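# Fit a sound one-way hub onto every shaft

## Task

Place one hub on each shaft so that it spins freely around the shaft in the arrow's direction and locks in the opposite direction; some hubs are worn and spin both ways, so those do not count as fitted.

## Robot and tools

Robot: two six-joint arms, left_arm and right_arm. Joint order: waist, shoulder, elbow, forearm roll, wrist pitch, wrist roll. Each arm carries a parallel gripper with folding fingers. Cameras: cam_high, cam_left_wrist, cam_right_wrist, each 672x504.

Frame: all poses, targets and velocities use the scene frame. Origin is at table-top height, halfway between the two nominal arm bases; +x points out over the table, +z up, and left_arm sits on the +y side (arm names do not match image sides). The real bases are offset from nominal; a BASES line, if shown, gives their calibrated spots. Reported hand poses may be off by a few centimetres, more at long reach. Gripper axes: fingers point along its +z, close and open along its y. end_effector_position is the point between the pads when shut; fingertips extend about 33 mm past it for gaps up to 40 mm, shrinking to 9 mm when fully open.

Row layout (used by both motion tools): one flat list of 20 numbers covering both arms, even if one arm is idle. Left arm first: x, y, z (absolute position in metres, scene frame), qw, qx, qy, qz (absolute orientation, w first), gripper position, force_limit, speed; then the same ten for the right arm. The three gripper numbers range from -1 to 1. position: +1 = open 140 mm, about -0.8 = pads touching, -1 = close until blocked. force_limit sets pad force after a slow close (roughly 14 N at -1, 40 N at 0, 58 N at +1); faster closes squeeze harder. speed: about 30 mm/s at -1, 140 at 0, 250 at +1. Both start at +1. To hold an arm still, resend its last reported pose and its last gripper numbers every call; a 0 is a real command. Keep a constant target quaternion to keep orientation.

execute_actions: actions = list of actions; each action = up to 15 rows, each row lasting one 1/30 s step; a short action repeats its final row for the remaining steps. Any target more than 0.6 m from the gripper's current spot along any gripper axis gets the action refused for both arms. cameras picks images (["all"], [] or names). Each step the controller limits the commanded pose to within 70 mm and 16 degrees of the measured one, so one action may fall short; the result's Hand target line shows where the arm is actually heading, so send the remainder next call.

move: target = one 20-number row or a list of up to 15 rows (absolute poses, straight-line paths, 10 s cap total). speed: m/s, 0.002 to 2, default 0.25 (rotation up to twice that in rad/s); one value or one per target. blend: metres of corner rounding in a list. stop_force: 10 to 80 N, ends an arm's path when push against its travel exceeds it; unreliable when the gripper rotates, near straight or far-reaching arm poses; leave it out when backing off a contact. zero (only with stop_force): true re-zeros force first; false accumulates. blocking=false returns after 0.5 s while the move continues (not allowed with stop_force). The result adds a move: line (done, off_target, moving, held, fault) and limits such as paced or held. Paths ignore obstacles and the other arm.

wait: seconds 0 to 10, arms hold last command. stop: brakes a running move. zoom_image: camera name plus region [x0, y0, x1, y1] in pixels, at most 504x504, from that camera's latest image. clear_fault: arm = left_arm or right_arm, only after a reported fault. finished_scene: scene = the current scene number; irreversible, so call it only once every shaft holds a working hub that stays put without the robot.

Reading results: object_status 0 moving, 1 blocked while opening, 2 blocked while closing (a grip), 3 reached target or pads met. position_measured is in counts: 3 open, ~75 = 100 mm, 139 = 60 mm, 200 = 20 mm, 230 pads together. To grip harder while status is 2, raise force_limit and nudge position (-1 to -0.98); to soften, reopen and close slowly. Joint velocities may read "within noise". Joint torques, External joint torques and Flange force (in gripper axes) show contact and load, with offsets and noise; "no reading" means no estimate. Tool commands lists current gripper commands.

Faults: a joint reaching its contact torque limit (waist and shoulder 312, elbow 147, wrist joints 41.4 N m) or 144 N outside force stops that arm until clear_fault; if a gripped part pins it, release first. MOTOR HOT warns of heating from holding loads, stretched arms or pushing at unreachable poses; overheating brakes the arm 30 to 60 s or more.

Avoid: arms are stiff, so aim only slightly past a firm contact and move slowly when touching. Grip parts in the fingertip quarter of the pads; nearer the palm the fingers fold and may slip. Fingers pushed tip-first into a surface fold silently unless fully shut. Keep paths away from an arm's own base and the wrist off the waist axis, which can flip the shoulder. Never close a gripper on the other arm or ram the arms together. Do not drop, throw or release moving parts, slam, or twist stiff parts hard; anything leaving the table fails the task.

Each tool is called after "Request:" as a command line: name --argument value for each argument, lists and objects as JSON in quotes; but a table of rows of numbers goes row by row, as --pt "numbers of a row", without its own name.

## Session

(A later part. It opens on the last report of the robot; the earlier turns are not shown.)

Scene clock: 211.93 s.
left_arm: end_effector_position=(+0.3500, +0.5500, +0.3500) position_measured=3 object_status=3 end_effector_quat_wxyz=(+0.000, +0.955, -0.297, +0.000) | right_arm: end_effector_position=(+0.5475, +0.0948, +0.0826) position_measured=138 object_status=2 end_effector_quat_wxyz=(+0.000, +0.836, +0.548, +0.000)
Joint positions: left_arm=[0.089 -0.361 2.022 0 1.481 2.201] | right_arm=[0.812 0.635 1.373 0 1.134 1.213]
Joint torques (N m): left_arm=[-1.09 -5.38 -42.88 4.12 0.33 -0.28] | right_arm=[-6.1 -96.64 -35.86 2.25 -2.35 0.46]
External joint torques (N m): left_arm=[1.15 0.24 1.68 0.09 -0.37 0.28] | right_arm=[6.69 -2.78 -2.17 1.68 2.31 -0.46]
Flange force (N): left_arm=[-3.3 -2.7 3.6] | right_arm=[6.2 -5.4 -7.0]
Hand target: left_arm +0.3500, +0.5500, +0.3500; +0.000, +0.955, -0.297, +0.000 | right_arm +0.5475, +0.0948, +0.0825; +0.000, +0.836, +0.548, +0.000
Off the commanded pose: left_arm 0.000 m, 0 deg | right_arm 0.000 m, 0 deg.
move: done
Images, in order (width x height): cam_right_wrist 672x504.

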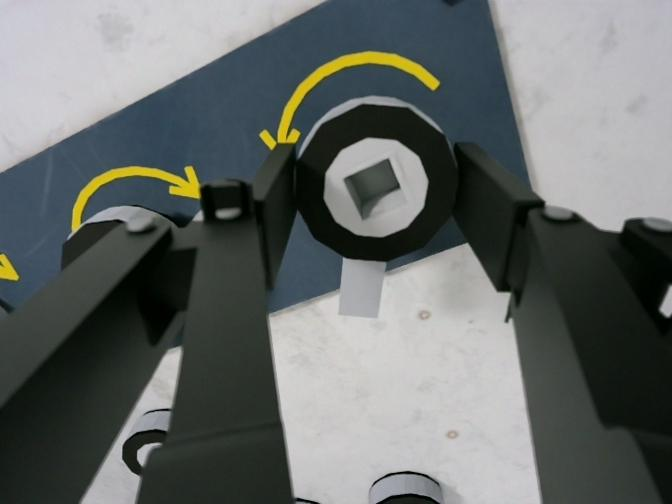

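Request:
move --target '[0.35,0.55,0.35,0,0.955,-0.297,0,1,1,1,0.5472,0.0936,0.0855,0,0.8363,0.5483,0,-1,-1,-1]' --speed 0.03 --cameras '["cam_right_wrist"]'

Request:
zoom_image --camera "cam_right_wrist" --region '[335, 150, 415, 230]'

Scene clock: 259.70 s.
left_arm: end_effector_position=(+0.3500, +0.5500, +0.3500) position_measured=3 object_status=3 end_effector_quat_wxyz=(+0.000, +0.955, -0.297, +0.000) | right_arm: end_effector_position=(+0.5472, +0.0936, +0.0855) position_measured=138 object_status=2 end_effector_quat_wxyz=(+0.000, +0.836, +0.548, +0.000)
Joint positions: left_arm=[0.089 -0.361 2.022 0 1.481 2.201] | right_arm=[0.811 0.631 1.373 0 1.137 1.212]
Joint torques (N m): left_arm=[-1.61 -5.95 -42.94 4.06 0.39 -0.24] | right_arm=[-2.89 -103.61 -37.22 3.34 -0.43 0.47]
External joint torques (N m): left_arm=[1.64 0.91 1.73 0.15 -0.43 0.24] | right_arm=[2.97 4.66 -0.82 0.57 0.37 -0.47]
Flange force (N): left_arm=[-3.2 -4.5 3.9] | right_arm=[10.0 0.3 2.0]
Hand target: left_arm +0.3500, +0.5500, +0.3500; +0.000, +0.955, -0.297, +0.000 | right_arm +0.5472, +0.0936, +0.0855; +0.000, +0.836, +0.548, +0.000
Off the commanded pose: left_arm 0.000 m, 0 deg | right_arm 0.000 m, 0 deg.
move: done
Images, in order (width x height): cam_right_wrist 672x504.

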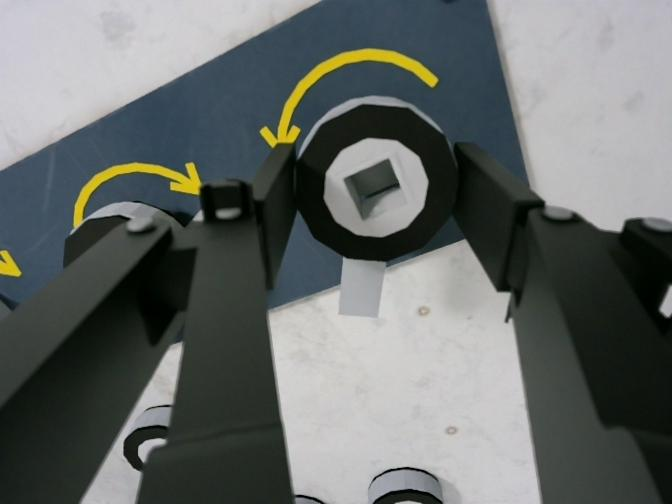

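Scaled by 6.300 from the camera's 672x504 image, which has a finer 960x720 frame.

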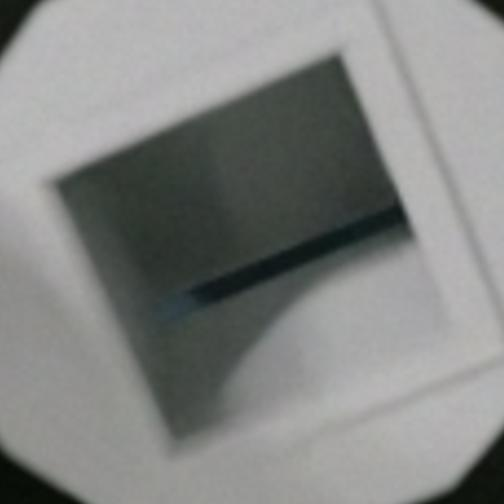

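Request:
zoom_image --camera "cam_right_wrist" --region '[350, 175, 405, 216]'

Scaled by 9.164 from the camera's 672x504 image, which has a finer 960x720 frame.

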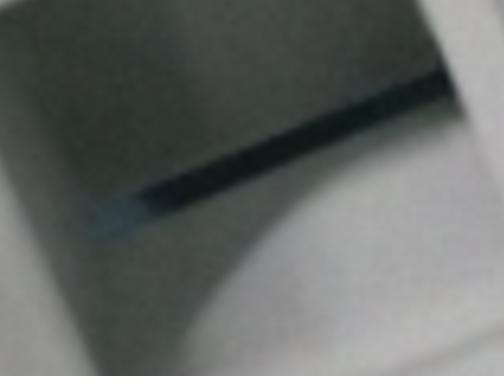

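Request:
move --target '[0.35,0.55,0.35,0,0.955,-0.297,0,1,1,1,0.5472,0.0936,0.0785,0,0.8363,0.5483,0,-1,-1,-1]' --speed 0.01 --stop_force 10 --cameras '["cam_right_wrist"]'

Request:
zoom_image --camera "cam_right_wrist" --region '[335, 150, 415, 230]'

Scene clock: 278.90 s.
left_arm: end_effector_position=(+0.3500, +0.5500, +0.3500) position_measured=3 object_status=3 end_effector_quat_wxyz=(+0.000, +0.955, -0.297, +0.000) | right_arm: end_effector_position=(+0.5472, +0.0937, +0.0816) position_measured=138 object_status=2 end_effector_quat_wxyz=(+0.000, +0.836, +0.548, +0.000)
Joint positions: left_arm=[0.089 -0.361 2.022 0 1.481 2.201] | right_arm=[0.811 0.634 1.376 0 1.131 1.212]
Joint torques (N m): left_arm=[-1.41 -5.52 -43.13 4.11 0.29 -0.28] | right_arm=[-11.93 -96.26 -34.58 -0.08 -1.9 0.4]
External joint torques (N m): left_arm=[1.47 0.3 1.95 0.1 -0.33 0.28] | right_arm=[12.35 -2.89 -3.35 3.99 1.85 -0.4]
Flange force (N): left_arm=[-4.1 -3.3 4.0] | right_arm=[10.8 -10.8 -7.3]
Hand target: left_arm +0.3500, +0.5500, +0.3500; +0.000, +0.955, -0.297, +0.000 | right_arm +0.5472, +0.0936, +0.0817; +0.000, +0.836, +0.548, +0.000
Off the commanded pose: left_arm 0.000 m, 0 deg | right_arm 0.003 m, 0 deg.
move: contact (right_arm)
Images, in order (width x height): cam_right_wrist 672x504.

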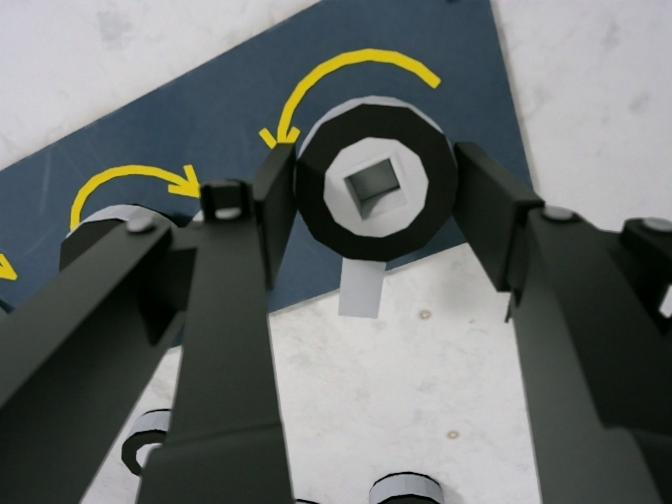

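Scaled by 6.300 from the camera's 672x504 image, which has a finer 960x720 frame.

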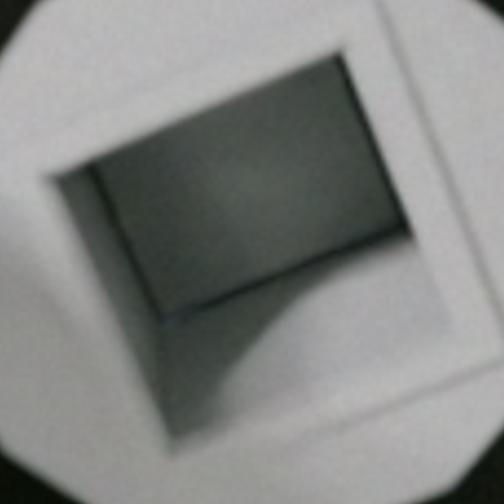

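Request:
move --pt "0.35 0.55 0.35 0 0.955 -0.297 0 1 1 1 0.5472 0.0938 0.0825 0 0.8315 0.5556 0 -1 -1 -1" --speed 0.02

Request:
move --target '[0.35,0.55,0.35,0,0.955,-0.297,0,1,1,1,0.5472,0.0938,0.0775,0,0.8315,0.5556,0,-1,-1,-1]' --speed 0.01 --stop_force 12 --cameras '["cam_right_wrist"]'

Request:
zoom_image --camera "cam_right_wrist" --region '[335, 150, 415, 230]'

Scene clock: 298.47 s.
left_arm: end_effector_position=(+0.3500, +0.5500, +0.3500) position_measured=3 object_status=3 end_effector_quat_wxyz=(+0.000, +0.955, -0.297, +0.000) | right_arm: end_effector_position=(+0.5473, +0.0937, +0.0825) position_measured=138 object_status=2 end_effector_quat_wxyz=(+0.000, +0.832, +0.556, +0.000)
Joint positions: left_arm=[0.089 -0.361 2.022 0 1.481 2.201] | right_arm=[0.811 0.634 1.375 0 1.133 1.195]
Joint torques (N m): left_arm=[-1.39 -5.29 -42.82 4.12 0.29 -0.27] | right_arm=[-3.63 -101.63 -36.57 2.92 -0.96 0.48]
External joint torques (N m): left_arm=[1.44 0.25 1.66 0.08 -0.32 0.27] | right_arm=[4.01 2.56 -1.37 1 0.92 -0.48]
Flange force (N): left_arm=[-3.8 -3.3 3.5] | right_arm=[9.3 -1.0 -0.6]
Hand target: left_arm +0.3500, +0.5500, +0.3500; +0.000, +0.955, -0.297, +0.000 | right_arm +0.5472, +0.0938, +0.0825; +0.000, +0.831, +0.556, +0.000
Off the commanded pose: left_arm 0.000 m, 0 deg | right_arm 0.000 m, 0 deg.
move: done

Scene clock: 299.70 s.
left_arm: end_effector_position=(+0.3500, +0.5500, +0.3500) position_measured=3 object_status=3 end_effector_quat_wxyz=(+0.000, +0.955, -0.297, +0.000) | right_arm: end_effector_position=(+0.5471, +0.0938, +0.0775) position_measured=138 object_status=2 end_effector_quat_wxyz=(+0.000, +0.831, +0.556, +0.000)
Joint positions: left_arm=[0.089 -0.361 2.022 0 1.481 2.201] | right_arm=[0.811 0.637 1.379 0 1.125 1.195]
Joint torques (N m): left_arm=[-1.69 -5.22 -43.14 4.05 0.4 -0.32] | right_arm=[-12.89 -102.47 -39.61 -0.33 -2.88 0.49]
External joint torques (N m): left_arm=[1.76 0.07 2.03 0.15 -0.43 0.32] | right_arm=[13.4 3.11 1.78 4.24 2.84 -0.49]
Flange force (N): left_arm=[-4.9 -3.8 4.3] | right_arm=[8.4 -12.7 -0.6]
Hand target: left_arm +0.3500, +0.5500, +0.3500; +0.000, +0.955, -0.297, +0.000 | right_arm +0.5472, +0.0938, +0.0775; +0.000, +0.831, +0.556, +0.000
Off the commanded pose: left_arm 0.000 m, 0 deg | right_arm 0.000 m, 0 deg.
move: done
Images, in order (width x height): cam_right_wrist 672x504.

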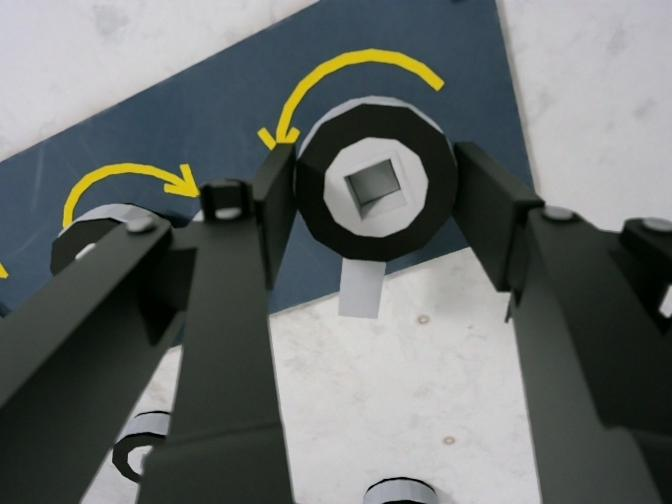

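Scaled by 6.300 from the camera's 672x504 image, which has a finer 960x720 frame.

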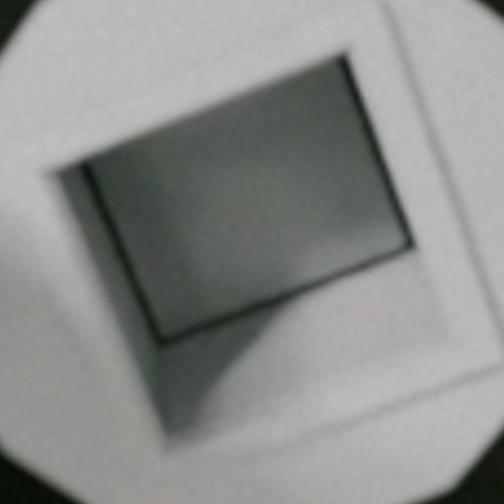

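Request:
move --target '[0.35,0.55,0.35,0,0.955,-0.297,0,1,1,1,0.5469,0.0939,0.058,0,0.8315,0.5556,0,-1,-1,-1]' --speed 0.015 --stop_force 16 --cameras '["cam_right_wrist"]'

Scene clock: 309.13 s.
left_arm: end_effector_position=(+0.3500, +0.5500, +0.3500) position_measured=3 object_status=3 end_effector_quat_wxyz=(+0.000, +0.955, -0.297, +0.000) | right_arm: end_effector_position=(+0.5469, +0.0939, +0.0580) position_measured=138 object_status=2 end_effector_quat_wxyz=(+0.000, +0.831, +0.556, +0.000)
Joint positions: left_arm=[0.089 -0.361 2.022 0 1.481 2.201] | right_arm=[0.812 0.651 1.394 0 1.097 1.195]
Joint torques (N m): left_arm=[-2.22 -5.8 -43.22 4.08 0.3 -0.31] | right_arm=[-9.11 -90.44 -29.98 1.03 -1.46 0.51]
External joint torques (N m): left_arm=[2.37 0.26 2 0.13 -0.34 0.31] | right_arm=[9.54 -9.5 -7.33 2.81 1.41 -0.51]
Flange force (N): left_arm=[-5.8 -5.4 4.1] | right_arm=[9.9 -7.5 -14.3]
Hand target: left_arm +0.3500, +0.5500, +0.3500; +0.000, +0.955, -0.297, +0.000 | right_arm +0.5469, +0.0939, +0.0580; +0.000, +0.831, +0.556, +0.000
Off the commanded pose: left_arm 0.000 m, 0 deg | right_arm 0.000 m, 0 deg.
move: done
Images, in order (width x height): cam_right_wrist 672x504.

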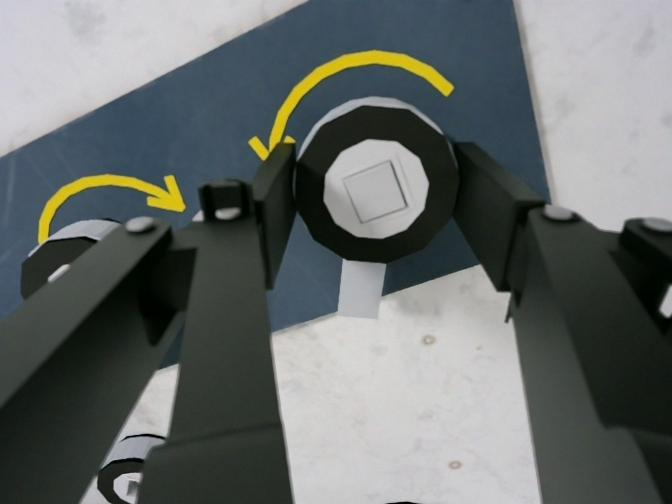

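Request:
move --target '[0.35,0.55,0.35,0,0.955,-0.297,0,1,1,1,0.5468,0.0938,0.0598,0,0.8315,0.5556,0,-1,-1,-1]' --speed 0.015

Request:
move --target '[0.35,0.55,0.35,0,0.955,-0.297,0,1,1,1,0.5468,0.0938,0.0598,0,0.6915,0.7224,0,-1,-1,-1]' --speed 0.15 --cameras '["cam_right_wrist"]'

Request:
move --target '[0.35,0.55,0.35,0,0.955,-0.297,0,1,1,1,0.5468,0.0938,0.0598,0,0.8315,0.5556,0,-1,-1,-1]' --speed 0.15 --cameras '["cam_right_wrist"]'

Scene clock: 319.03 s.
left_arm: end_effector_position=(+0.3500, +0.5500, +0.3500) position_measured=3 object_status=3 end_effector_quat_wxyz=(+0.000, +0.955, -0.297, +0.000) | right_arm: end_effector_position=(+0.5468, +0.0938, +0.0598) position_measured=138 object_status=2 end_effector_quat_wxyz=(+0.000, +0.831, +0.556, +0.000)
Joint positions: left_arm=[0.089 -0.361 2.022 0 1.481 2.201] | right_arm=[0.812 0.65 1.393 0 1.099 1.195]
Joint torques (N m): left_arm=[-1.59 -5.64 -42.97 4.02 0.29 -0.38] | right_arm=[-7.5 -104.92 -34.59 1.55 0.88 0.49]
External joint torques (N m): left_arm=[1.76 0.02 1.71 0.2 -0.32 0.38] | right_arm=[8.17 4.94 -2.78 2.31 -0.93 -0.49]
Flange force (N): left_arm=[-4.9 -4.0 3.5] | right_arm=[15.8 -3.8 3.1]
Hand target: left_arm +0.3500, +0.5500, +0.3500; +0.000, +0.955, -0.297, +0.000 | right_arm +0.5468, +0.0938, +0.0598; +0.000, +0.831, +0.556, +0.000
Off the commanded pose: left_arm 0.000 m, 0 deg | right_arm 0.000 m, 0 deg.
move: done

Scene clock: 320.97 s.
left_arm: end_effector_position=(+0.3500, +0.5500, +0.3500) position_measured=3 object_status=3 end_effector_quat_wxyz=(+0.000, +0.955, -0.297, +0.000) | right_arm: end_effector_position=(+0.5467, +0.0939, +0.0598) position_measured=138 object_status=2 end_effector_quat_wxyz=(+0.000, +0.691, +0.722, +0.000)
Joint positions: left_arm=[0.089 -0.361 2.022 0 1.481 2.201] | right_arm=[0.812 0.65 1.393 0 1.099 0.759]
Joint torques (N m): left_arm=[-1.14 -5.36 -43.04 4.05 0.27 -0.23] | right_arm=[-11.53 -103.66 -37.4 0.7 -1.37 0.29]
External joint torques (N m): left_arm=[1.29 -0.24 1.79 0.17 -0.3 0.23] | right_arm=[12.15 3.84 0.08 3.18 1.33 -0.3]
Flange force (N): left_arm=[-4.3 -2.2 3.6] | right_arm=[14.8 -4.5 1.0]
Hand target: left_arm +0.3500, +0.5500, +0.3500; +0.000, +0.955, -0.297, +0.000 | right_arm +0.5468, +0.0938, +0.0598; +0.000, +0.691, +0.722, +0.000
Off the commanded pose: left_arm 0.000 m, 0 deg | right_arm 0.000 m, 0 deg.
move: done
Images, in order (width x height): cam_right_wrist 672x504.

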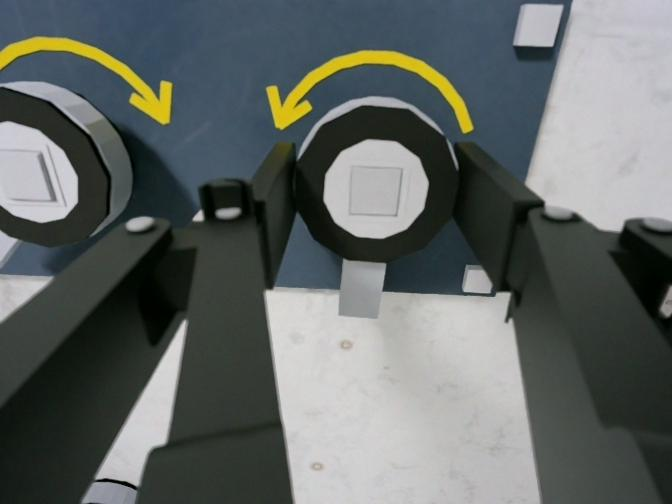

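Scene clock: 322.90 s.
left_arm: end_effector_position=(+0.3500, +0.5500, +0.3500) position_measured=3 object_status=3 end_effector_quat_wxyz=(+0.000, +0.955, -0.297, +0.000) | right_arm: end_effector_position=(+0.5469, +0.0937, +0.0598) position_measured=138 object_status=2 end_effector_quat_wxyz=(+0.000, +0.831, +0.556, +0.000)
Joint positions: left_arm=[0.089 -0.361 2.022 0 1.481 2.201] | right_arm=[0.812 0.65 1.393 0 1.099 1.195]
Joint torques (N m): left_arm=[-1.48 -5.26 -42.97 4.06 0.32 -0.28] | right_arm=[-10.24 -100.89 -39.55 0.87 -3.94 1.16]
External joint torques (N m): left_arm=[1.58 -0.2 1.72 0.15 -0.35 0.28] | right_arm=[10.32 1.15 2.21 2.98 3.89 -1.16]
Flange force (N): left_arm=[-4.7 -3.1 3.5] | right_arm=[4.1 -9.7 -3.2]
Hand target: left_arm +0.3500, +0.5500, +0.3500; +0.000, +0.955, -0.297, +0.000 | right_arm +0.5468, +0.0938, +0.0598; +0.000, +0.831, +0.556, +0.000
Off the commanded pose: left_arm 0.000 m, 0 deg | right_arm 0.000 m, 0 deg.
move: done
Images, in order (width x height): cam_right_wrist 672x504.

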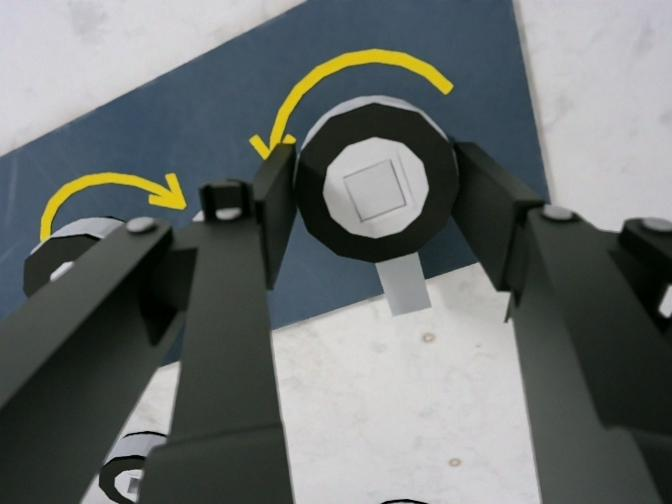

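Request:
move --pt "0.35 0.55 0.35 0 0.955 -0.297 0 1 1 1 0.5468 0.0938 0.0574 0 0.8315 0.5556 0 -1 -1 -1" --pt "0.35 0.55 0.35 0 0.955 -0.297 0 1 1 1 0.5468 0.0938 0.0574 0 0.8315 0.5556 0 0.12 -1 -1" --speed 0.015

Request:
move --pt "0.35 0.55 0.35 0 0.955 -0.297 0 1 1 1 0.5468 0.0938 0.0605 0 0.8315 0.5556 0 0.12 -1 -1" --pt "0.35 0.55 0.35 0 0.955 -0.297 0 1 1 1 0.5468 0.0938 0.11 0 0.8315 0.5556 0 0.12 -1 -1" --pt "0.35 0.55 0.35 0 0.955 -0.297 0 1 1 1 0.325 -0.05 0.11 0 0.7071 0.7071 0 0.12 -1 -1" --pt "0.35 0.55 0.35 0 0.955 -0.297 0 1 1 1 0.325 -0.05 0.075 0 0.7071 0.7071 0 0.12 -1 -1" --speed '[0.02,0.1,0.2,0.15]' --blend '[0,0.01,0.02,0]' --cameras '["cam_right_wrist","cam_high"]'

Scene clock: 337.47 s.
left_arm: end_effector_position=(+0.3500, +0.5500, +0.3500) position_measured=3 object_status=3 end_effector_quat_wxyz=(+0.000, +0.955, -0.297, +0.000) | right_arm: end_effector_position=(+0.5468, +0.0938, +0.0573) position_measured=114 object_status=0 end_effector_quat_wxyz=(+0.000, +0.831, +0.556, +0.000)
Joint positions: left_arm=[0.089 -0.361 2.022 0 1.481 2.201] | right_arm=[0.812 0.652 1.394 0 1.096 1.195]
Joint torques (N m): left_arm=[-1.73 -4.88 -42.96 4.12 0.24 -0.23] | right_arm=[-2.79 -103.59 -34.76 3.17 -0.48 0.49]
External joint torques (N m): left_arm=[1.84 -0.57 1.7 0.1 -0.28 0.23] | right_arm=[3.13 3.65 -2.53 0.67 0.42 -0.49]
Flange force (N): left_arm=[-5.6 -3.2 3.3] | right_arm=[12.7 1.2 0.4]
Hand target: left_arm +0.3500, +0.5500, +0.3500; +0.000, +0.955, -0.297, +0.000 | right_arm +0.5468, +0.0938, +0.0574; +0.000, +0.831, +0.556, +0.000
Off the commanded pose: left_arm 0.000 m, 0 deg | right_arm 0.000 m, 0 deg.
move: done

Scene clock: 340.10 s.
left_arm: end_effector_position=(+0.3500, +0.5500, +0.3500) position_measured=3 object_status=3 end_effector_quat_wxyz=(+0.000, +0.955, -0.297, +0.000) | right_arm: end_effector_position=(+0.3250, -0.0500, +0.0751) position_measured=114 object_status=3 end_effector_quat_wxyz=(+0.000, +0.707, +0.707, +0.000)
Joint positions: left_arm=[0.089 -0.361 2.022 0 1.481 2.201] | right_arm=[0.908 0.29 1.933 0 0.919 0.898]
Joint torques (N m): left_arm=[-1.76 -5.42 -43.11 4.04 0.23 -0.26] | right_arm=[-3.13 -64.53 -30.7 2.89 -0.76 0.51]
External joint torques (N m): left_arm=[1.78 0.35 1.96 0.16 -0.27 0.26] | right_arm=[3.29 1.56 -2.73 0.57 0.72 -0.51]
Flange force (N): left_arm=[-4.5 -4.0 3.9] | right_arm=[9.1 1.0 -1.8]
Hand target: left_arm +0.3500, +0.5500, +0.3500; +0.000, +0.955, -0.297, +0.000 | right_arm +0.3250, -0.0500, +0.0750; +0.000, +0.707, +0.707, +0.000
Off the commanded pose: left_arm 0.000 m, 0 deg | right_arm 0.000 m, 0 deg.
move: done; blend cut to 0.0175 m at target 3
Images, in order (width x height): cam_high 672x504, cam_right_wrist 672x504.

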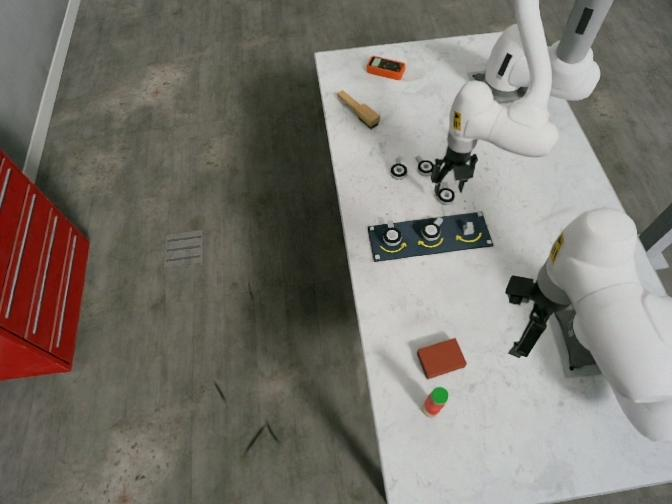

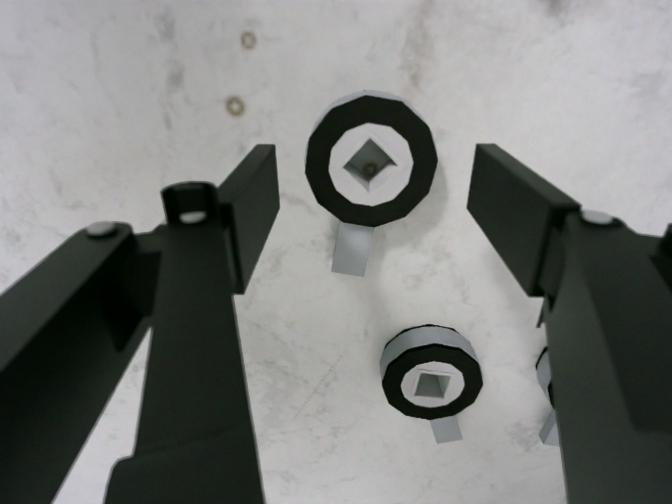

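Request:
move --pt "0.35 0.55 0.35 0 0.955 -0.297 0 1 1 1 0.3242 -0.0517 0.0365 0 0.7071 0.7071 0 0.12 -1 -1" --pt "0.35 0.55 0.35 0 0.955 -0.297 0 1 1 1 0.3242 -0.0517 0.0365 0 0.7071 0.7071 0 -1 -1 -1" --speed 0.07 --cameras '["cam_right_wrist"]'

Request:
zoom_image --camera "cam_right_wrist" --region '[280, 90, 480, 290]'

Scene clock: 353.20 s.
left_arm: end_effector_position=(+0.3500, +0.5500, +0.3500) position_measured=3 object_status=3 end_effector_quat_wxyz=(+0.000, +0.955, -0.297, +0.000) | right_arm: end_effector_position=(+0.3242, -0.0517, +0.0365) position_measured=138 object_status=0 end_effector_quat_wxyz=(+0.000, +0.707, +0.707, +0.000)
Joint positions: left_arm=[0.089 -0.361 2.022 0 1.481 2.201] | right_arm=[0.907 0.33 1.964 0 0.847 0.898]
Joint torques (N m): left_arm=[-1.54 -4.68 -43.05 4.07 0.21 -0.2] | right_arm=[-3.36 -63.63 -27.18 2.65 -0.81 0.47]
External joint torques (N m): left_arm=[1.67 -0.9 1.78 0.15 -0.25 0.2] | right_arm=[3.58 -1.32 -4.27 0.61 0.76 -0.47]
Flange force (N): left_arm=[-5.8 -2.2 3.4] | right_arm=[8.9 0.2 -5.8]
Hand target: left_arm +0.3500, +0.5500, +0.3500; +0.000, +0.955, -0.297, +0.000 | right_arm +0.3242, -0.0517, +0.0365; +0.000, +0.707, +0.707, +0.000
Off the commanded pose: left_arm 0.000 m, 0 deg | right_arm 0.000 m, 0 deg.
move: done
Images, in order (width x height): cam_right_wrist 672x504.

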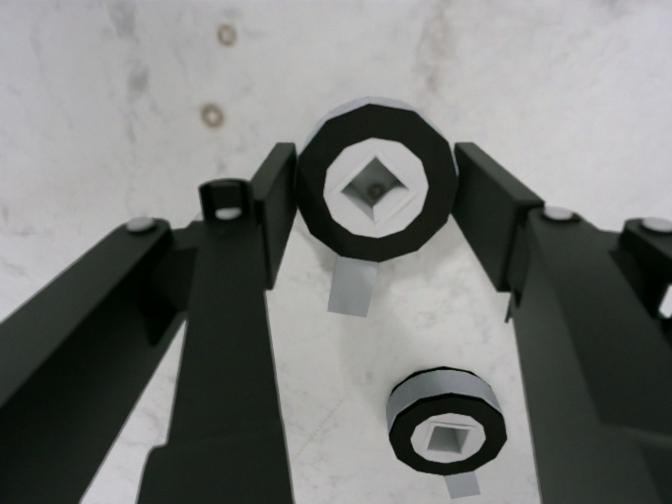

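Scaled by 2.520 from the camera's 672x504 image, which has a finer 960x720 frame.

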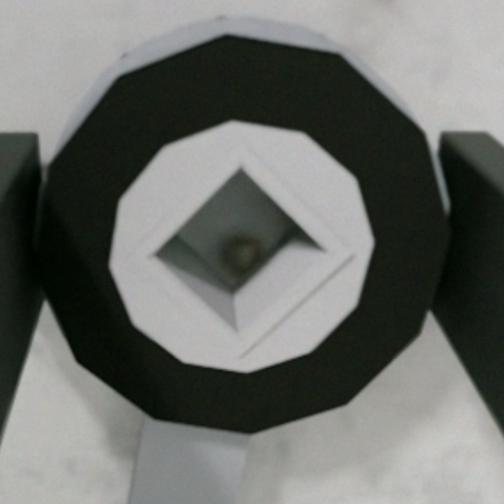

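Request:
move --pt "0.35 0.55 0.35 0 0.955 -0.297 0 1 1 1 0.3242 -0.0517 0.096 0 0.7071 0.7071 0 -1 -1 -1" --pt "0.35 0.55 0.35 0 0.955 -0.297 0 1 1 1 0.2866 0.0936 0.0855 0 0.9239 0.3827 0 -1 -1 -1" --speed '[0.08,0.15]' --cameras '["cam_right_wrist"]'

Request:
zoom_image --camera "cam_right_wrist" --region '[335, 150, 415, 230]'

Scene clock: 370.53 s.
left_arm: end_effector_position=(+0.3500, +0.5500, +0.3500) position_measured=3 object_status=3 end_effector_quat_wxyz=(+0.000, +0.955, -0.297, +0.000) | right_arm: end_effector_position=(+0.2866, +0.0936, +0.0855) position_measured=138 object_status=2 end_effector_quat_wxyz=(+0.000, +0.924, +0.383, +0.000)
Joint positions: left_arm=[0.089 -0.361 2.022 0 1.481 2.201] | right_arm=[1.074 0.422 1.715 0 1.004 1.85]
Joint torques (N m): left_arm=[-1.62 -5.23 -43.07 4.14 0.29 -0.3] | right_arm=[-3.07 -82.16 -34.4 3.05 -0.42 0.53]
External joint torques (N m): left_arm=[1.81 -0.63 1.77 0.08 -0.32 0.29] | right_arm=[3.24 4.47 -1.05 0.58 0.36 -0.53]
Flange force (N): left_arm=[-5.8 -3.2 3.5] | right_arm=[7.2 -6.4 2.5]
Hand target: left_arm +0.3500, +0.5500, +0.3500; +0.000, +0.955, -0.297, +0.000 | right_arm +0.2866, +0.0936, +0.0855; +0.000, +0.924, +0.383, +0.000
Off the commanded pose: left_arm 0.000 m, 0 deg | right_arm 0.000 m, 0 deg.
move: done
Images, in order (width x height): cam_right_wrist 672x504.

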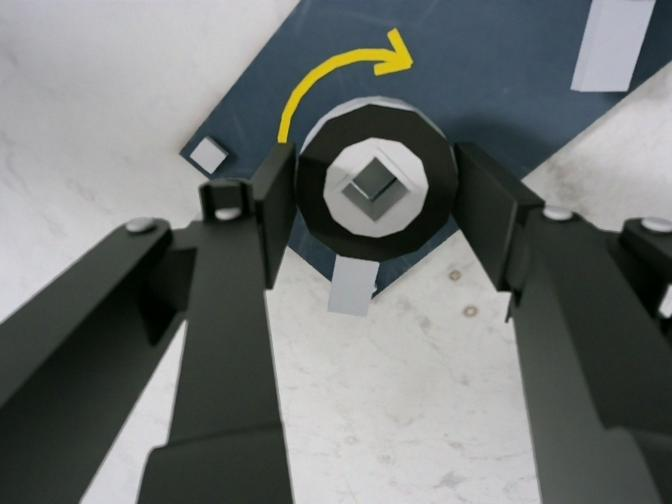

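Scaled by 6.300 from the camera's 672x504 image, which has a finer 960x720 frame.

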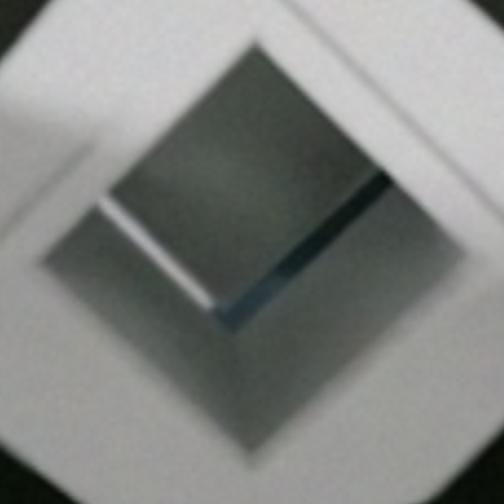

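Request:
zoom_image --camera "cam_right_wrist" --region '[347, 172, 402, 213]'

Scaled by 9.164 from the camera's 672x504 image, which has a finer 960x720 frame.

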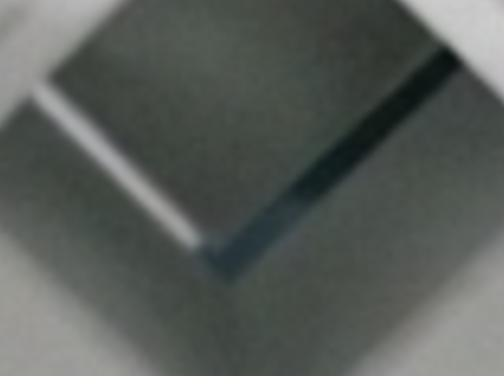

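Request:
move --target '[0.35,0.55,0.35,0,0.955,-0.297,0,1,1,1,0.2864,0.0939,0.0835,0,0.9272,0.3746,0,-1,-1,-1]' --speed 0.03

Request:
move --target '[0.35,0.55,0.35,0,0.955,-0.297,0,1,1,1,0.2864,0.0939,0.0785,0,0.9272,0.3746,0,-1,-1,-1]' --speed 0.01 --stop_force 10 --cameras '["cam_right_wrist"]'

Request:
zoom_image --camera "cam_right_wrist" --region '[335, 150, 415, 230]'

Scene clock: 390.97 s.
left_arm: end_effector_position=(+0.3500, +0.5500, +0.3500) position_measured=3 object_status=3 end_effector_quat_wxyz=(+0.000, +0.955, -0.297, +0.000) | right_arm: end_effector_position=(+0.2864, +0.0939, +0.0835) position_measured=138 object_status=2 end_effector_quat_wxyz=(+0.000, +0.927, +0.375, +0.000)
Joint positions: left_arm=[0.089 -0.361 2.022 0 1.481 2.201] | right_arm=[1.074 0.424 1.716 0 1.001 1.868]
Joint torques (N m): left_arm=[-1.52 -5.11 -43.29 4.09 0.21 -0.2] | right_arm=[-3.19 -82.16 -34.15 3.07 -0.52 0.72]
External joint torques (N m): left_arm=[1.63 -0.19 2.11 0.12 -0.24 0.2] | right_arm=[3.3 4.33 -1.19 0.55 0.47 -0.72]
Flange force (N): left_arm=[-5.0 -2.7 4.0] | right_arm=[7.3 -6.4 2.1]
Hand target: left_arm +0.3500, +0.5500, +0.3500; +0.000, +0.955, -0.297, +0.000 | right_arm +0.2864, +0.0939, +0.0835; +0.000, +0.927, +0.375, +0.000
Off the commanded pose: left_arm 0.000 m, 0 deg | right_arm 0.000 m, 0 deg.
move: done

Scene clock: 392.20 s.
left_arm: end_effector_position=(+0.3500, +0.5500, +0.3500) position_measured=3 object_status=3 end_effector_quat_wxyz=(+0.000, +0.955, -0.297, +0.000) | right_arm: end_effector_position=(+0.2864, +0.0939, +0.0785) position_measured=138 object_status=2 end_effector_quat_wxyz=(+0.000, +0.927, +0.375, +0.000)
Joint positions: left_arm=[0.089 -0.361 2.022 0 1.481 2.201] | right_arm=[1.074 0.429 1.72 0 0.993 1.868]
Joint torques (N m): left_arm=[-1.28 -5.65 -42.89 4.07 0.28 -0.27] | right_arm=[-1.77 -82.16 -33.46 3.58 0.03 0.51]
External joint torques (N m): left_arm=[1.37 0.41 1.72 0.13 -0.31 0.27] | right_arm=[2.32 4.09 -1.71 0.04 -0.08 -0.51]
Flange force (N): left_arm=[-3.5 -3.3 3.6] | right_arm=[7.9 -5.5 2.5]
Hand target: left_arm +0.3500, +0.5500, +0.3500; +0.000, +0.955, -0.297, +0.000 | right_arm +0.2864, +0.0939, +0.0785; +0.000, +0.927, +0.375, +0.000
Off the commanded pose: left_arm 0.000 m, 0 deg | right_arm 0.000 m, 0 deg.
move: done
Images, in order (width x height): cam_right_wrist 672x504.

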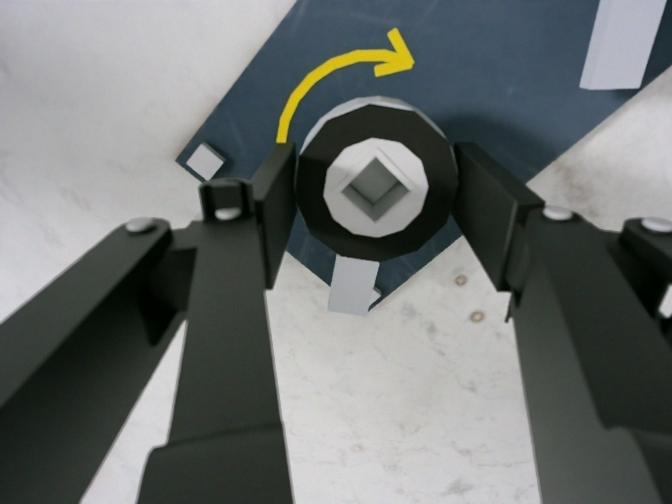

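Scaled by 6.300 from the camera's 672x504 image, which has a finer 960x720 frame.

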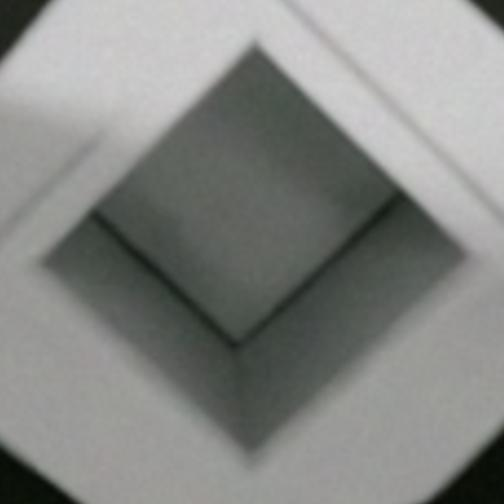

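Inserted freely. Continue.

Request:
move --target '[0.35,0.55,0.35,0,0.955,-0.297,0,1,1,1,0.2864,0.0938,0.058,0,0.9272,0.3746,0,-1,-1,-1]' --speed 0.015 --stop_force 16

Request:
move --target '[0.35,0.55,0.35,0,0.955,-0.297,0,1,1,1,0.2864,0.0938,0.0598,0,0.9272,0.3746,0,-1,-1,-1]' --speed 0.015 --cameras '["cam_right_wrist"]'

Scene clock: 400.53 s.
left_arm: end_effector_position=(+0.3500, +0.5500, +0.3500) position_measured=3 object_status=3 end_effector_quat_wxyz=(+0.000, +0.955, -0.297, +0.000) | right_arm: end_effector_position=(+0.2864, +0.0938, +0.0580) position_measured=138 object_status=2 end_effector_quat_wxyz=(+0.000, +0.927, +0.375, +0.000)
Joint positions: left_arm=[0.089 -0.361 2.022 0 1.481 2.201] | right_arm=[1.074 0.447 1.735 0 0.959 1.868]
Joint torques (N m): left_arm=[-1.93 -5.14 -43.08 4.08 0.25 -0.23] | right_arm=[0.38 -72.04 -27.32 4.35 -0.95 0.55]
External joint torques (N m): left_arm=[2.02 -0.13 1.85 0.13 -0.29 0.23] | right_arm=[-0.04 -6.93 -7.04 -0.82 0.9 -0.55]
Flange force (N): left_arm=[-5.4 -4.0 3.7] | right_arm=[6.2 -1.4 -12.9]
Hand target: left_arm +0.3500, +0.5500, +0.3500; +0.000, +0.955, -0.297, +0.000 | right_arm +0.2864, +0.0938, +0.0580; +0.000, +0.927, +0.375, +0.000
Off the commanded pose: left_arm 0.000 m, 0 deg | right_arm 0.000 m, 0 deg.
move: contact (right_arm)

Scene clock: 401.23 s.
left_arm: end_effector_position=(+0.3500, +0.5500, +0.3500) position_measured=3 object_status=3 end_effector_quat_wxyz=(+0.000, +0.955, -0.297, +0.000) | right_arm: end_effector_position=(+0.2864, +0.0938, +0.0598) position_measured=138 object_status=2 end_effector_quat_wxyz=(+0.000, +0.927, +0.375, +0.000)
Joint positions: left_arm=[0.089 -0.361 2.022 0 1.481 2.201] | right_arm=[1.074 0.446 1.734 0 0.962 1.868]
Joint torques (N m): left_arm=[-1.3 -4.73 -42.86 4 0.25 -0.23] | right_arm=[-0.66 -82.96 -32.48 3.81 0.19 0.55]
External joint torques (N m): left_arm=[1.39 -0.58 1.64 0.21 -0.29 0.23] | right_arm=[1.22 4.13 -1.91 -0.28 -0.24 -0.55]
Flange force (N): left_arm=[-4.8 -2.1 3.2] | right_arm=[8.6 -4.1 2.9]
Hand target: left_arm +0.3500, +0.5500, +0.3500; +0.000, +0.955, -0.297, +0.000 | right_arm +0.2864, +0.0938, +0.0598; +0.000, +0.927, +0.375, +0.000
Off the commanded pose: left_arm 0.000 m, 0 deg | right_arm 0.000 m, 0 deg.
move: done
Images, in order (width x height): cam_right_wrist 672x504.

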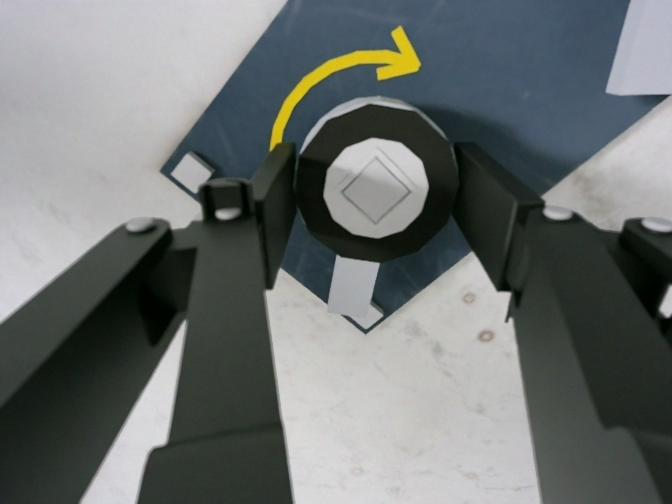

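Request:
move --target '[0.35,0.55,0.35,0,0.955,-0.297,0,1,1,1,0.2864,0.0938,0.0598,0,0.9863,0.165,0,-1,-1,-1]' --speed 0.15 --cameras '["cam_right_wrist"]'

Request:
move --target '[0.35,0.55,0.35,0,0.955,-0.297,0,1,1,1,0.2864,0.0938,0.0598,0,0.9272,0.3746,0,-1,-1,-1]' --speed 0.15 --cameras '["cam_right_wrist"]'

Scene clock: 413.73 s.
left_arm: end_effector_position=(+0.3500, +0.5500, +0.3500) position_measured=3 object_status=3 end_effector_quat_wxyz=(+0.000, +0.955, -0.297, +0.000) | right_arm: end_effector_position=(+0.2865, +0.0937, +0.0598) position_measured=138 object_status=2 end_effector_quat_wxyz=(+0.000, +0.986, +0.165, +0.000)
Joint positions: left_arm=[0.089 -0.361 2.022 0 1.481 2.201] | right_arm=[1.074 0.446 1.734 0 0.962 2.304]
Joint torques (N m): left_arm=[-1.49 -5.4 -42.75 4.1 0.3 -0.33] | right_arm=[1.64 -81.93 -33.85 5.48 -1.01 1.04]
External joint torques (N m): left_arm=[1.58 0 1.54 0.11 -0.34 0.33] | right_arm=[-1.19 2.97 -0.6 -1.97 0.97 -1.04]
Flange force (N): left_arm=[-4.4 -3.6 3.2] | right_arm=[6.3 -2.0 0.8]
Hand target: left_arm +0.3500, +0.5500, +0.3500; +0.000, +0.955, -0.297, +0.000 | right_arm +0.2864, +0.0938, +0.0598; +0.000, +0.986, +0.165, +0.000
Off the commanded pose: left_arm 0.000 m, 0 deg | right_arm 0.000 m, 0 deg.
move: done
Images, in order (width x height): cam_right_wrist 672x504.

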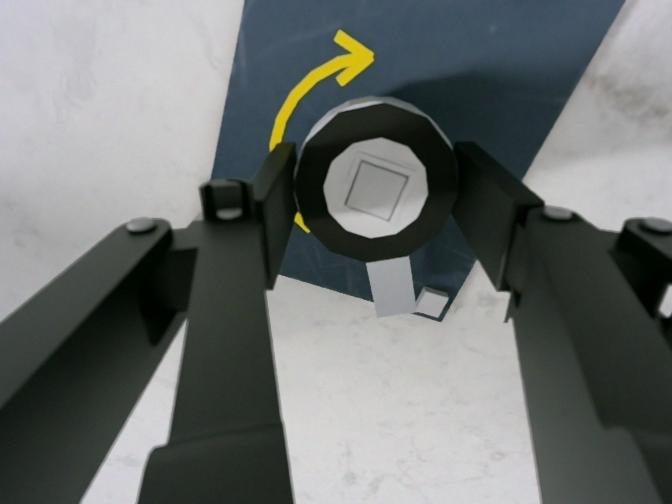

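Scene clock: 415.67 s.
left_arm: end_effector_position=(+0.3500, +0.5500, +0.3500) position_measured=3 object_status=3 end_effector_quat_wxyz=(+0.000, +0.955, -0.297, +0.000) | right_arm: end_effector_position=(+0.2863, +0.0939, +0.0598) position_measured=138 object_status=2 end_effector_quat_wxyz=(+0.000, +0.927, +0.375, +0.000)
Joint positions: left_arm=[0.089 -0.361 2.022 0 1.481 2.201] | right_arm=[1.074 0.446 1.734 0 0.962 1.868]
Joint torques (N m): left_arm=[-1.03 -4.97 -43.21 4.05 0.23 -0.27] | right_arm=[1.38 -82.92 -32.3 4.66 0.11 0.4]
External joint torques (N m): left_arm=[1.09 -0.07 2.1 0.15 -0.26 0.27] | right_arm=[-1.3 4.01 -2.18 -1.14 -0.17 -0.4]
Flange force (N): left_arm=[-4.0 -1.8 4.0] | right_arm=[10.0 -1.1 2.5]
Hand target: left_arm +0.3500, +0.5500, +0.3500; +0.000, +0.955, -0.297, +0.000 | right_arm +0.2864, +0.0938, +0.0598; +0.000, +0.927, +0.375, +0.000
Off the commanded pose: left_arm 0.000 m, 0 deg | right_arm 0.000 m, 0 deg.
move: done
Images, in order (width x height): cam_right_wrist 672x504.

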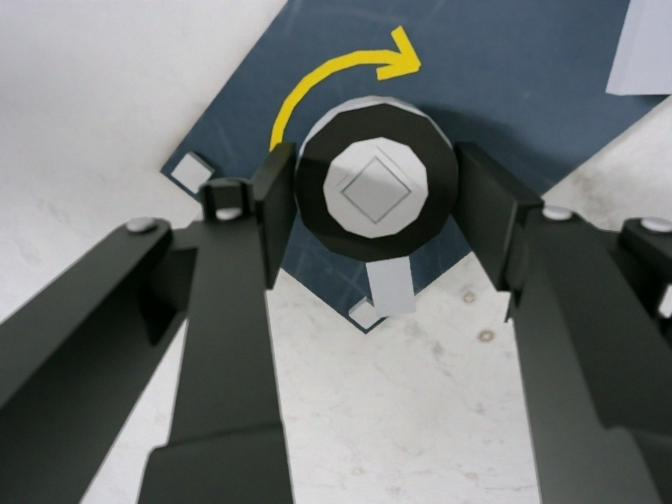

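Request:
move --pt "0.35 0.55 0.35 0 0.955 -0.297 0 1 1 1 0.2864 0.0938 0.098 0 0.9272 0.3746 0 -1 -1 -1" --pt "0.35 0.55 0.35 0 0.955 -0.297 0 1 1 1 0.3 -0.045 0.098 0 0.9272 0.3746 0 -1 -1 -1" --pt "0.35 0.55 0.35 0 0.955 -0.297 0 1 1 1 0.3 -0.045 0.042 0 0.9272 0.3746 0 -1 -1 -1" --speed '[0.04,0.15,0.1]'

Request:
move --target '[0.35,0.55,0.35,0,0.955,-0.297,0,1,1,1,0.3,-0.045,0.0355,0,0.9272,0.3746,0,-1,-1,-1]' --speed 0.012 --stop_force 10

Request:
move --pt "0.35 0.55 0.35 0 0.955 -0.297 0 1 1 1 0.3 -0.045 0.0364 0 0.9272 0.3746 0 0.12 -1 -1" --pt "0.35 0.55 0.35 0 0.955 -0.297 0 1 1 1 0.3 -0.045 0.1 0 0.9272 0.3746 0 0.12 -1 -1" --pt "0.35 0.55 0.35 0 0.955 -0.297 0 1 1 1 0.35 -0.13 0.1 0 0.7071 0.7071 0 0.12 -1 -1" --speed '[0.02,0.08,0.15]' --cameras '["cam_right_wrist"]'

Scene clock: 435.20 s.
left_arm: end_effector_position=(+0.3500, +0.5500, +0.3500) position_measured=3 object_status=3 end_effector_quat_wxyz=(+0.000, +0.955, -0.297, +0.000) | right_arm: end_effector_position=(+0.3000, -0.0450, +0.0420) position_measured=138 object_status=2 end_effector_quat_wxyz=(+0.000, +0.927, +0.375, +0.000)
Joint positions: left_arm=[0.089 -0.361 2.022 0 1.481 2.201] | right_arm=[0.945 0.313 1.976 0 0.853 1.738]
Joint torques (N m): left_arm=[-1.77 -5.42 -43.06 4.07 0.31 -0.29] | right_arm=[-2.65 -66.67 -30.51 2.66 -0.68 0.51]
External joint torques (N m): left_arm=[1.88 -0.03 1.83 0.14 -0.34 0.29] | right_arm=[2.68 3.22 -1.15 0.58 0.62 -0.5]
Flange force (N): left_arm=[-5.1 -4.0 3.7] | right_arm=[6.1 -5.0 1.8]
Hand target: left_arm +0.3500, +0.5500, +0.3500; +0.000, +0.955, -0.297, +0.000 | right_arm +0.3000, -0.0450, +0.0420; +0.000, +0.927, +0.375, +0.000
Off the commanded pose: left_arm 0.000 m, 0 deg | right_arm 0.000 m, 0 deg.
move: done

Scene clock: 436.40 s.
left_arm: end_effector_position=(+0.3500, +0.5500, +0.3500) position_measured=3 object_status=3 end_effector_quat_wxyz=(+0.000, +0.955, -0.297, +0.000) | right_arm: end_effector_position=(+0.3000, -0.0450, +0.0357) position_measured=138 object_status=2 end_effector_quat_wxyz=(+0.000, +0.927, +0.375, +0.000)
Joint positions: left_arm=[0.089 -0.361 2.022 0 1.481 2.201] | right_arm=[0.945 0.32 1.981 0 0.841 1.738]
Joint torques (N m): left_arm=[-1.36 -5.26 -43.22 4.1 0.33 -0.24] | right_arm=[-3.12 -59.34 -25.53 2.67 -1.36 0.47]
External joint torques (N m): left_arm=[1.42 0.08 2.08 0.1 -0.36 0.24] | right_arm=[3.35 -4.41 -5.73 0.53 1.31 -0.47]
Flange force (N): left_arm=[-4.3 -2.7 4.2] | right_arm=[5.1 -6.0 -11.5]
Hand target: left_arm +0.3500, +0.5500, +0.3500; +0.000, +0.955, -0.297, +0.000 | right_arm +0.3000, -0.0450, +0.0357; +0.000, +0.927, +0.375, +0.000
Off the commanded pose: left_arm 0.000 m, 0 deg | right_arm 0.000 m, 0 deg.
move: contact (right_arm)

Scene clock: 441.17 s.
left_arm: end_effector_position=(+0.3500, +0.5500, +0.3500) position_measured=3 object_status=3 end_effector_quat_wxyz=(+0.000, +0.955, -0.297, +0.000) | right_arm: end_effector_position=(+0.3500, -0.1300, +0.1000) position_measured=114 object_status=3 end_effector_quat_wxyz=(+0.000, +0.707, +0.707, +0.000)
Joint positions: left_arm=[0.089 -0.361 2.022 0 1.481 2.201] | right_arm=[0.787 0.198 2 0 0.944 0.778]
Joint torques (N m): left_arm=[-2.01 -5.51 -42.92 4.05 0.24 -0.28] | right_arm=[-3.13 -55.97 -31.32 2.97 -0.46 0.48]
External joint torques (N m): left_arm=[2.17 -0.16 1.62 0.17 -0.27 0.28] | right_arm=[3.19 1.7 -2.64 0.54 0.42 -0.48]
Flange force (N): left_arm=[-5.7 -4.6 3.2] | right_arm=[8.9 1.7 -1.4]
Hand target: left_arm +0.3500, +0.5500, +0.3500; +0.000, +0.955, -0.297, +0.000 | right_arm +0.3500, -0.1300, +0.1000; +0.000, +0.707, +0.707, +0.000
Off the commanded pose: left_arm 0.000 m, 0 deg | right_arm 0.000 m, 0 deg.
move: done
Images, in order (width x height): cam_right_wrist 672x504.

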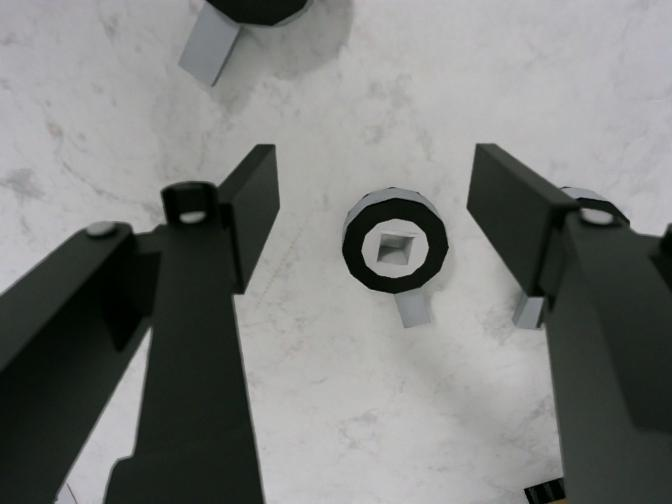

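Request:
move --target '[0.35,0.55,0.35,0,0.955,-0.297,0,1,1,1,0.3626,-0.1754,0.075,0,0.7547,0.6561,0,0.12,-1,-1]' --speed 0.15 --cameras '["cam_right_wrist"]'

Scene clock: 452.03 s.
left_arm: end_effector_position=(+0.3500, +0.5500, +0.3500) position_measured=3 object_status=3 end_effector_quat_wxyz=(+0.000, +0.955, -0.297, +0.000) | right_arm: end_effector_position=(+0.3626, -0.1753, +0.0750) position_measured=114 object_status=3 end_effector_quat_wxyz=(+0.000, +0.755, +0.656, +0.000)
Joint positions: left_arm=[0.089 -0.361 2.022 0 1.481 2.201] | right_arm=[0.713 0.191 2.064 0 0.886 0.843]
Joint torques (N m): left_arm=[-1.97 -4.8 -43.28 4.1 0.29 -0.3] | right_arm=[-2.26 -54.31 -29.63 2.84 -0.35 0.64]
External joint torques (N m): left_arm=[2 -0.22 2.16 0.09 -0.32 0.3] | right_arm=[2.48 2.1 -2.87 0.52 0.31 -0.64]
Flange force (N): left_arm=[-5.9 -3.8 4.2] | right_arm=[8.7 2.6 -0.6]
Hand target: left_arm +0.3500, +0.5500, +0.3500; +0.000, +0.955, -0.297, +0.000 | right_arm +0.3626, -0.1754, +0.0750; +0.000, +0.755, +0.656, +0.000
Off the commanded pose: left_arm 0.000 m, 0 deg | right_arm 0.000 m, 0 deg.
move: done
Images, in order (width x height): cam_right_wrist 672x504.

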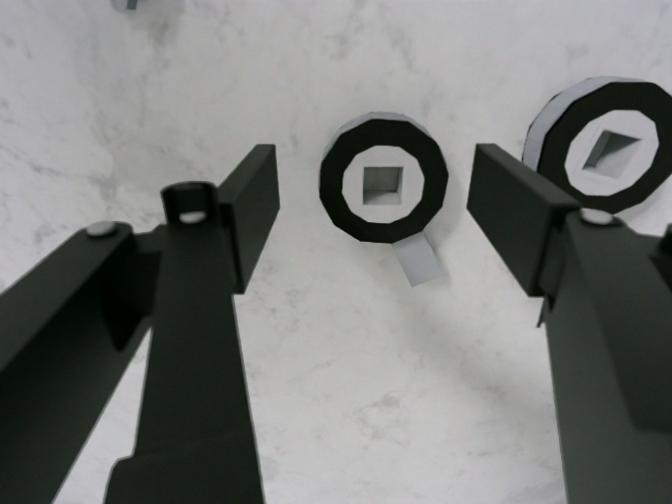

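Request:
move --target '[0.35,0.55,0.35,0,0.955,-0.297,0,1,1,1,0.3654,-0.1864,0.068,0,0.7547,0.6561,0,0.05,-1,-1]' --speed 0.1 --cameras '["cam_right_wrist"]'

Scene clock: 461.33 s.
left_arm: end_effector_position=(+0.3500, +0.5500, +0.3500) position_measured=3 object_status=3 end_effector_quat_wxyz=(+0.000, +0.955, -0.297, +0.000) | right_arm: end_effector_position=(+0.3654, -0.1863, +0.0681) position_measured=123 object_status=3 end_effector_quat_wxyz=(+0.000, +0.755, +0.656, +0.000)
Joint positions: left_arm=[0.089 -0.361 2.022 0 1.481 2.201] | right_arm=[0.694 0.192 2.08 0 0.87 0.824]
Joint torques (N m): left_arm=[-1.45 -5.32 -43.2 4.03 0.27 -0.31] | right_arm=[-5.03 -54.24 -30.07 2.74 -0.55 0.29]
External joint torques (N m): left_arm=[1.54 -0.01 1.88 0.18 -0.32 0.31] | right_arm=[5.27 2.38 -2.01 0.58 0.51 -0.29]
Flange force (N): left_arm=[-4.6 -3.2 3.8] | right_arm=[11.8 -2.2 0.2]
Hand target: left_arm +0.3500, +0.5500, +0.3500; +0.000, +0.955, -0.297, +0.000 | right_arm +0.3654, -0.1864, +0.0680; +0.000, +0.755, +0.656, +0.000
Off the commanded pose: left_arm 0.000 m, 0 deg | right_arm 0.000 m, 0 deg.
move: done
Images, in order (width x height): cam_right_wrist 672x504.

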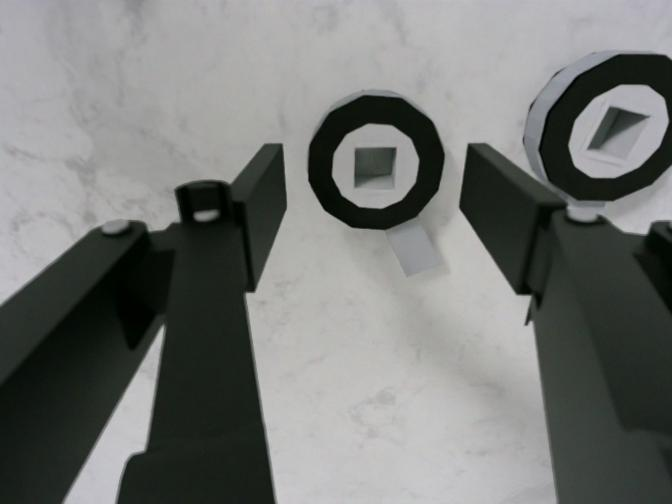

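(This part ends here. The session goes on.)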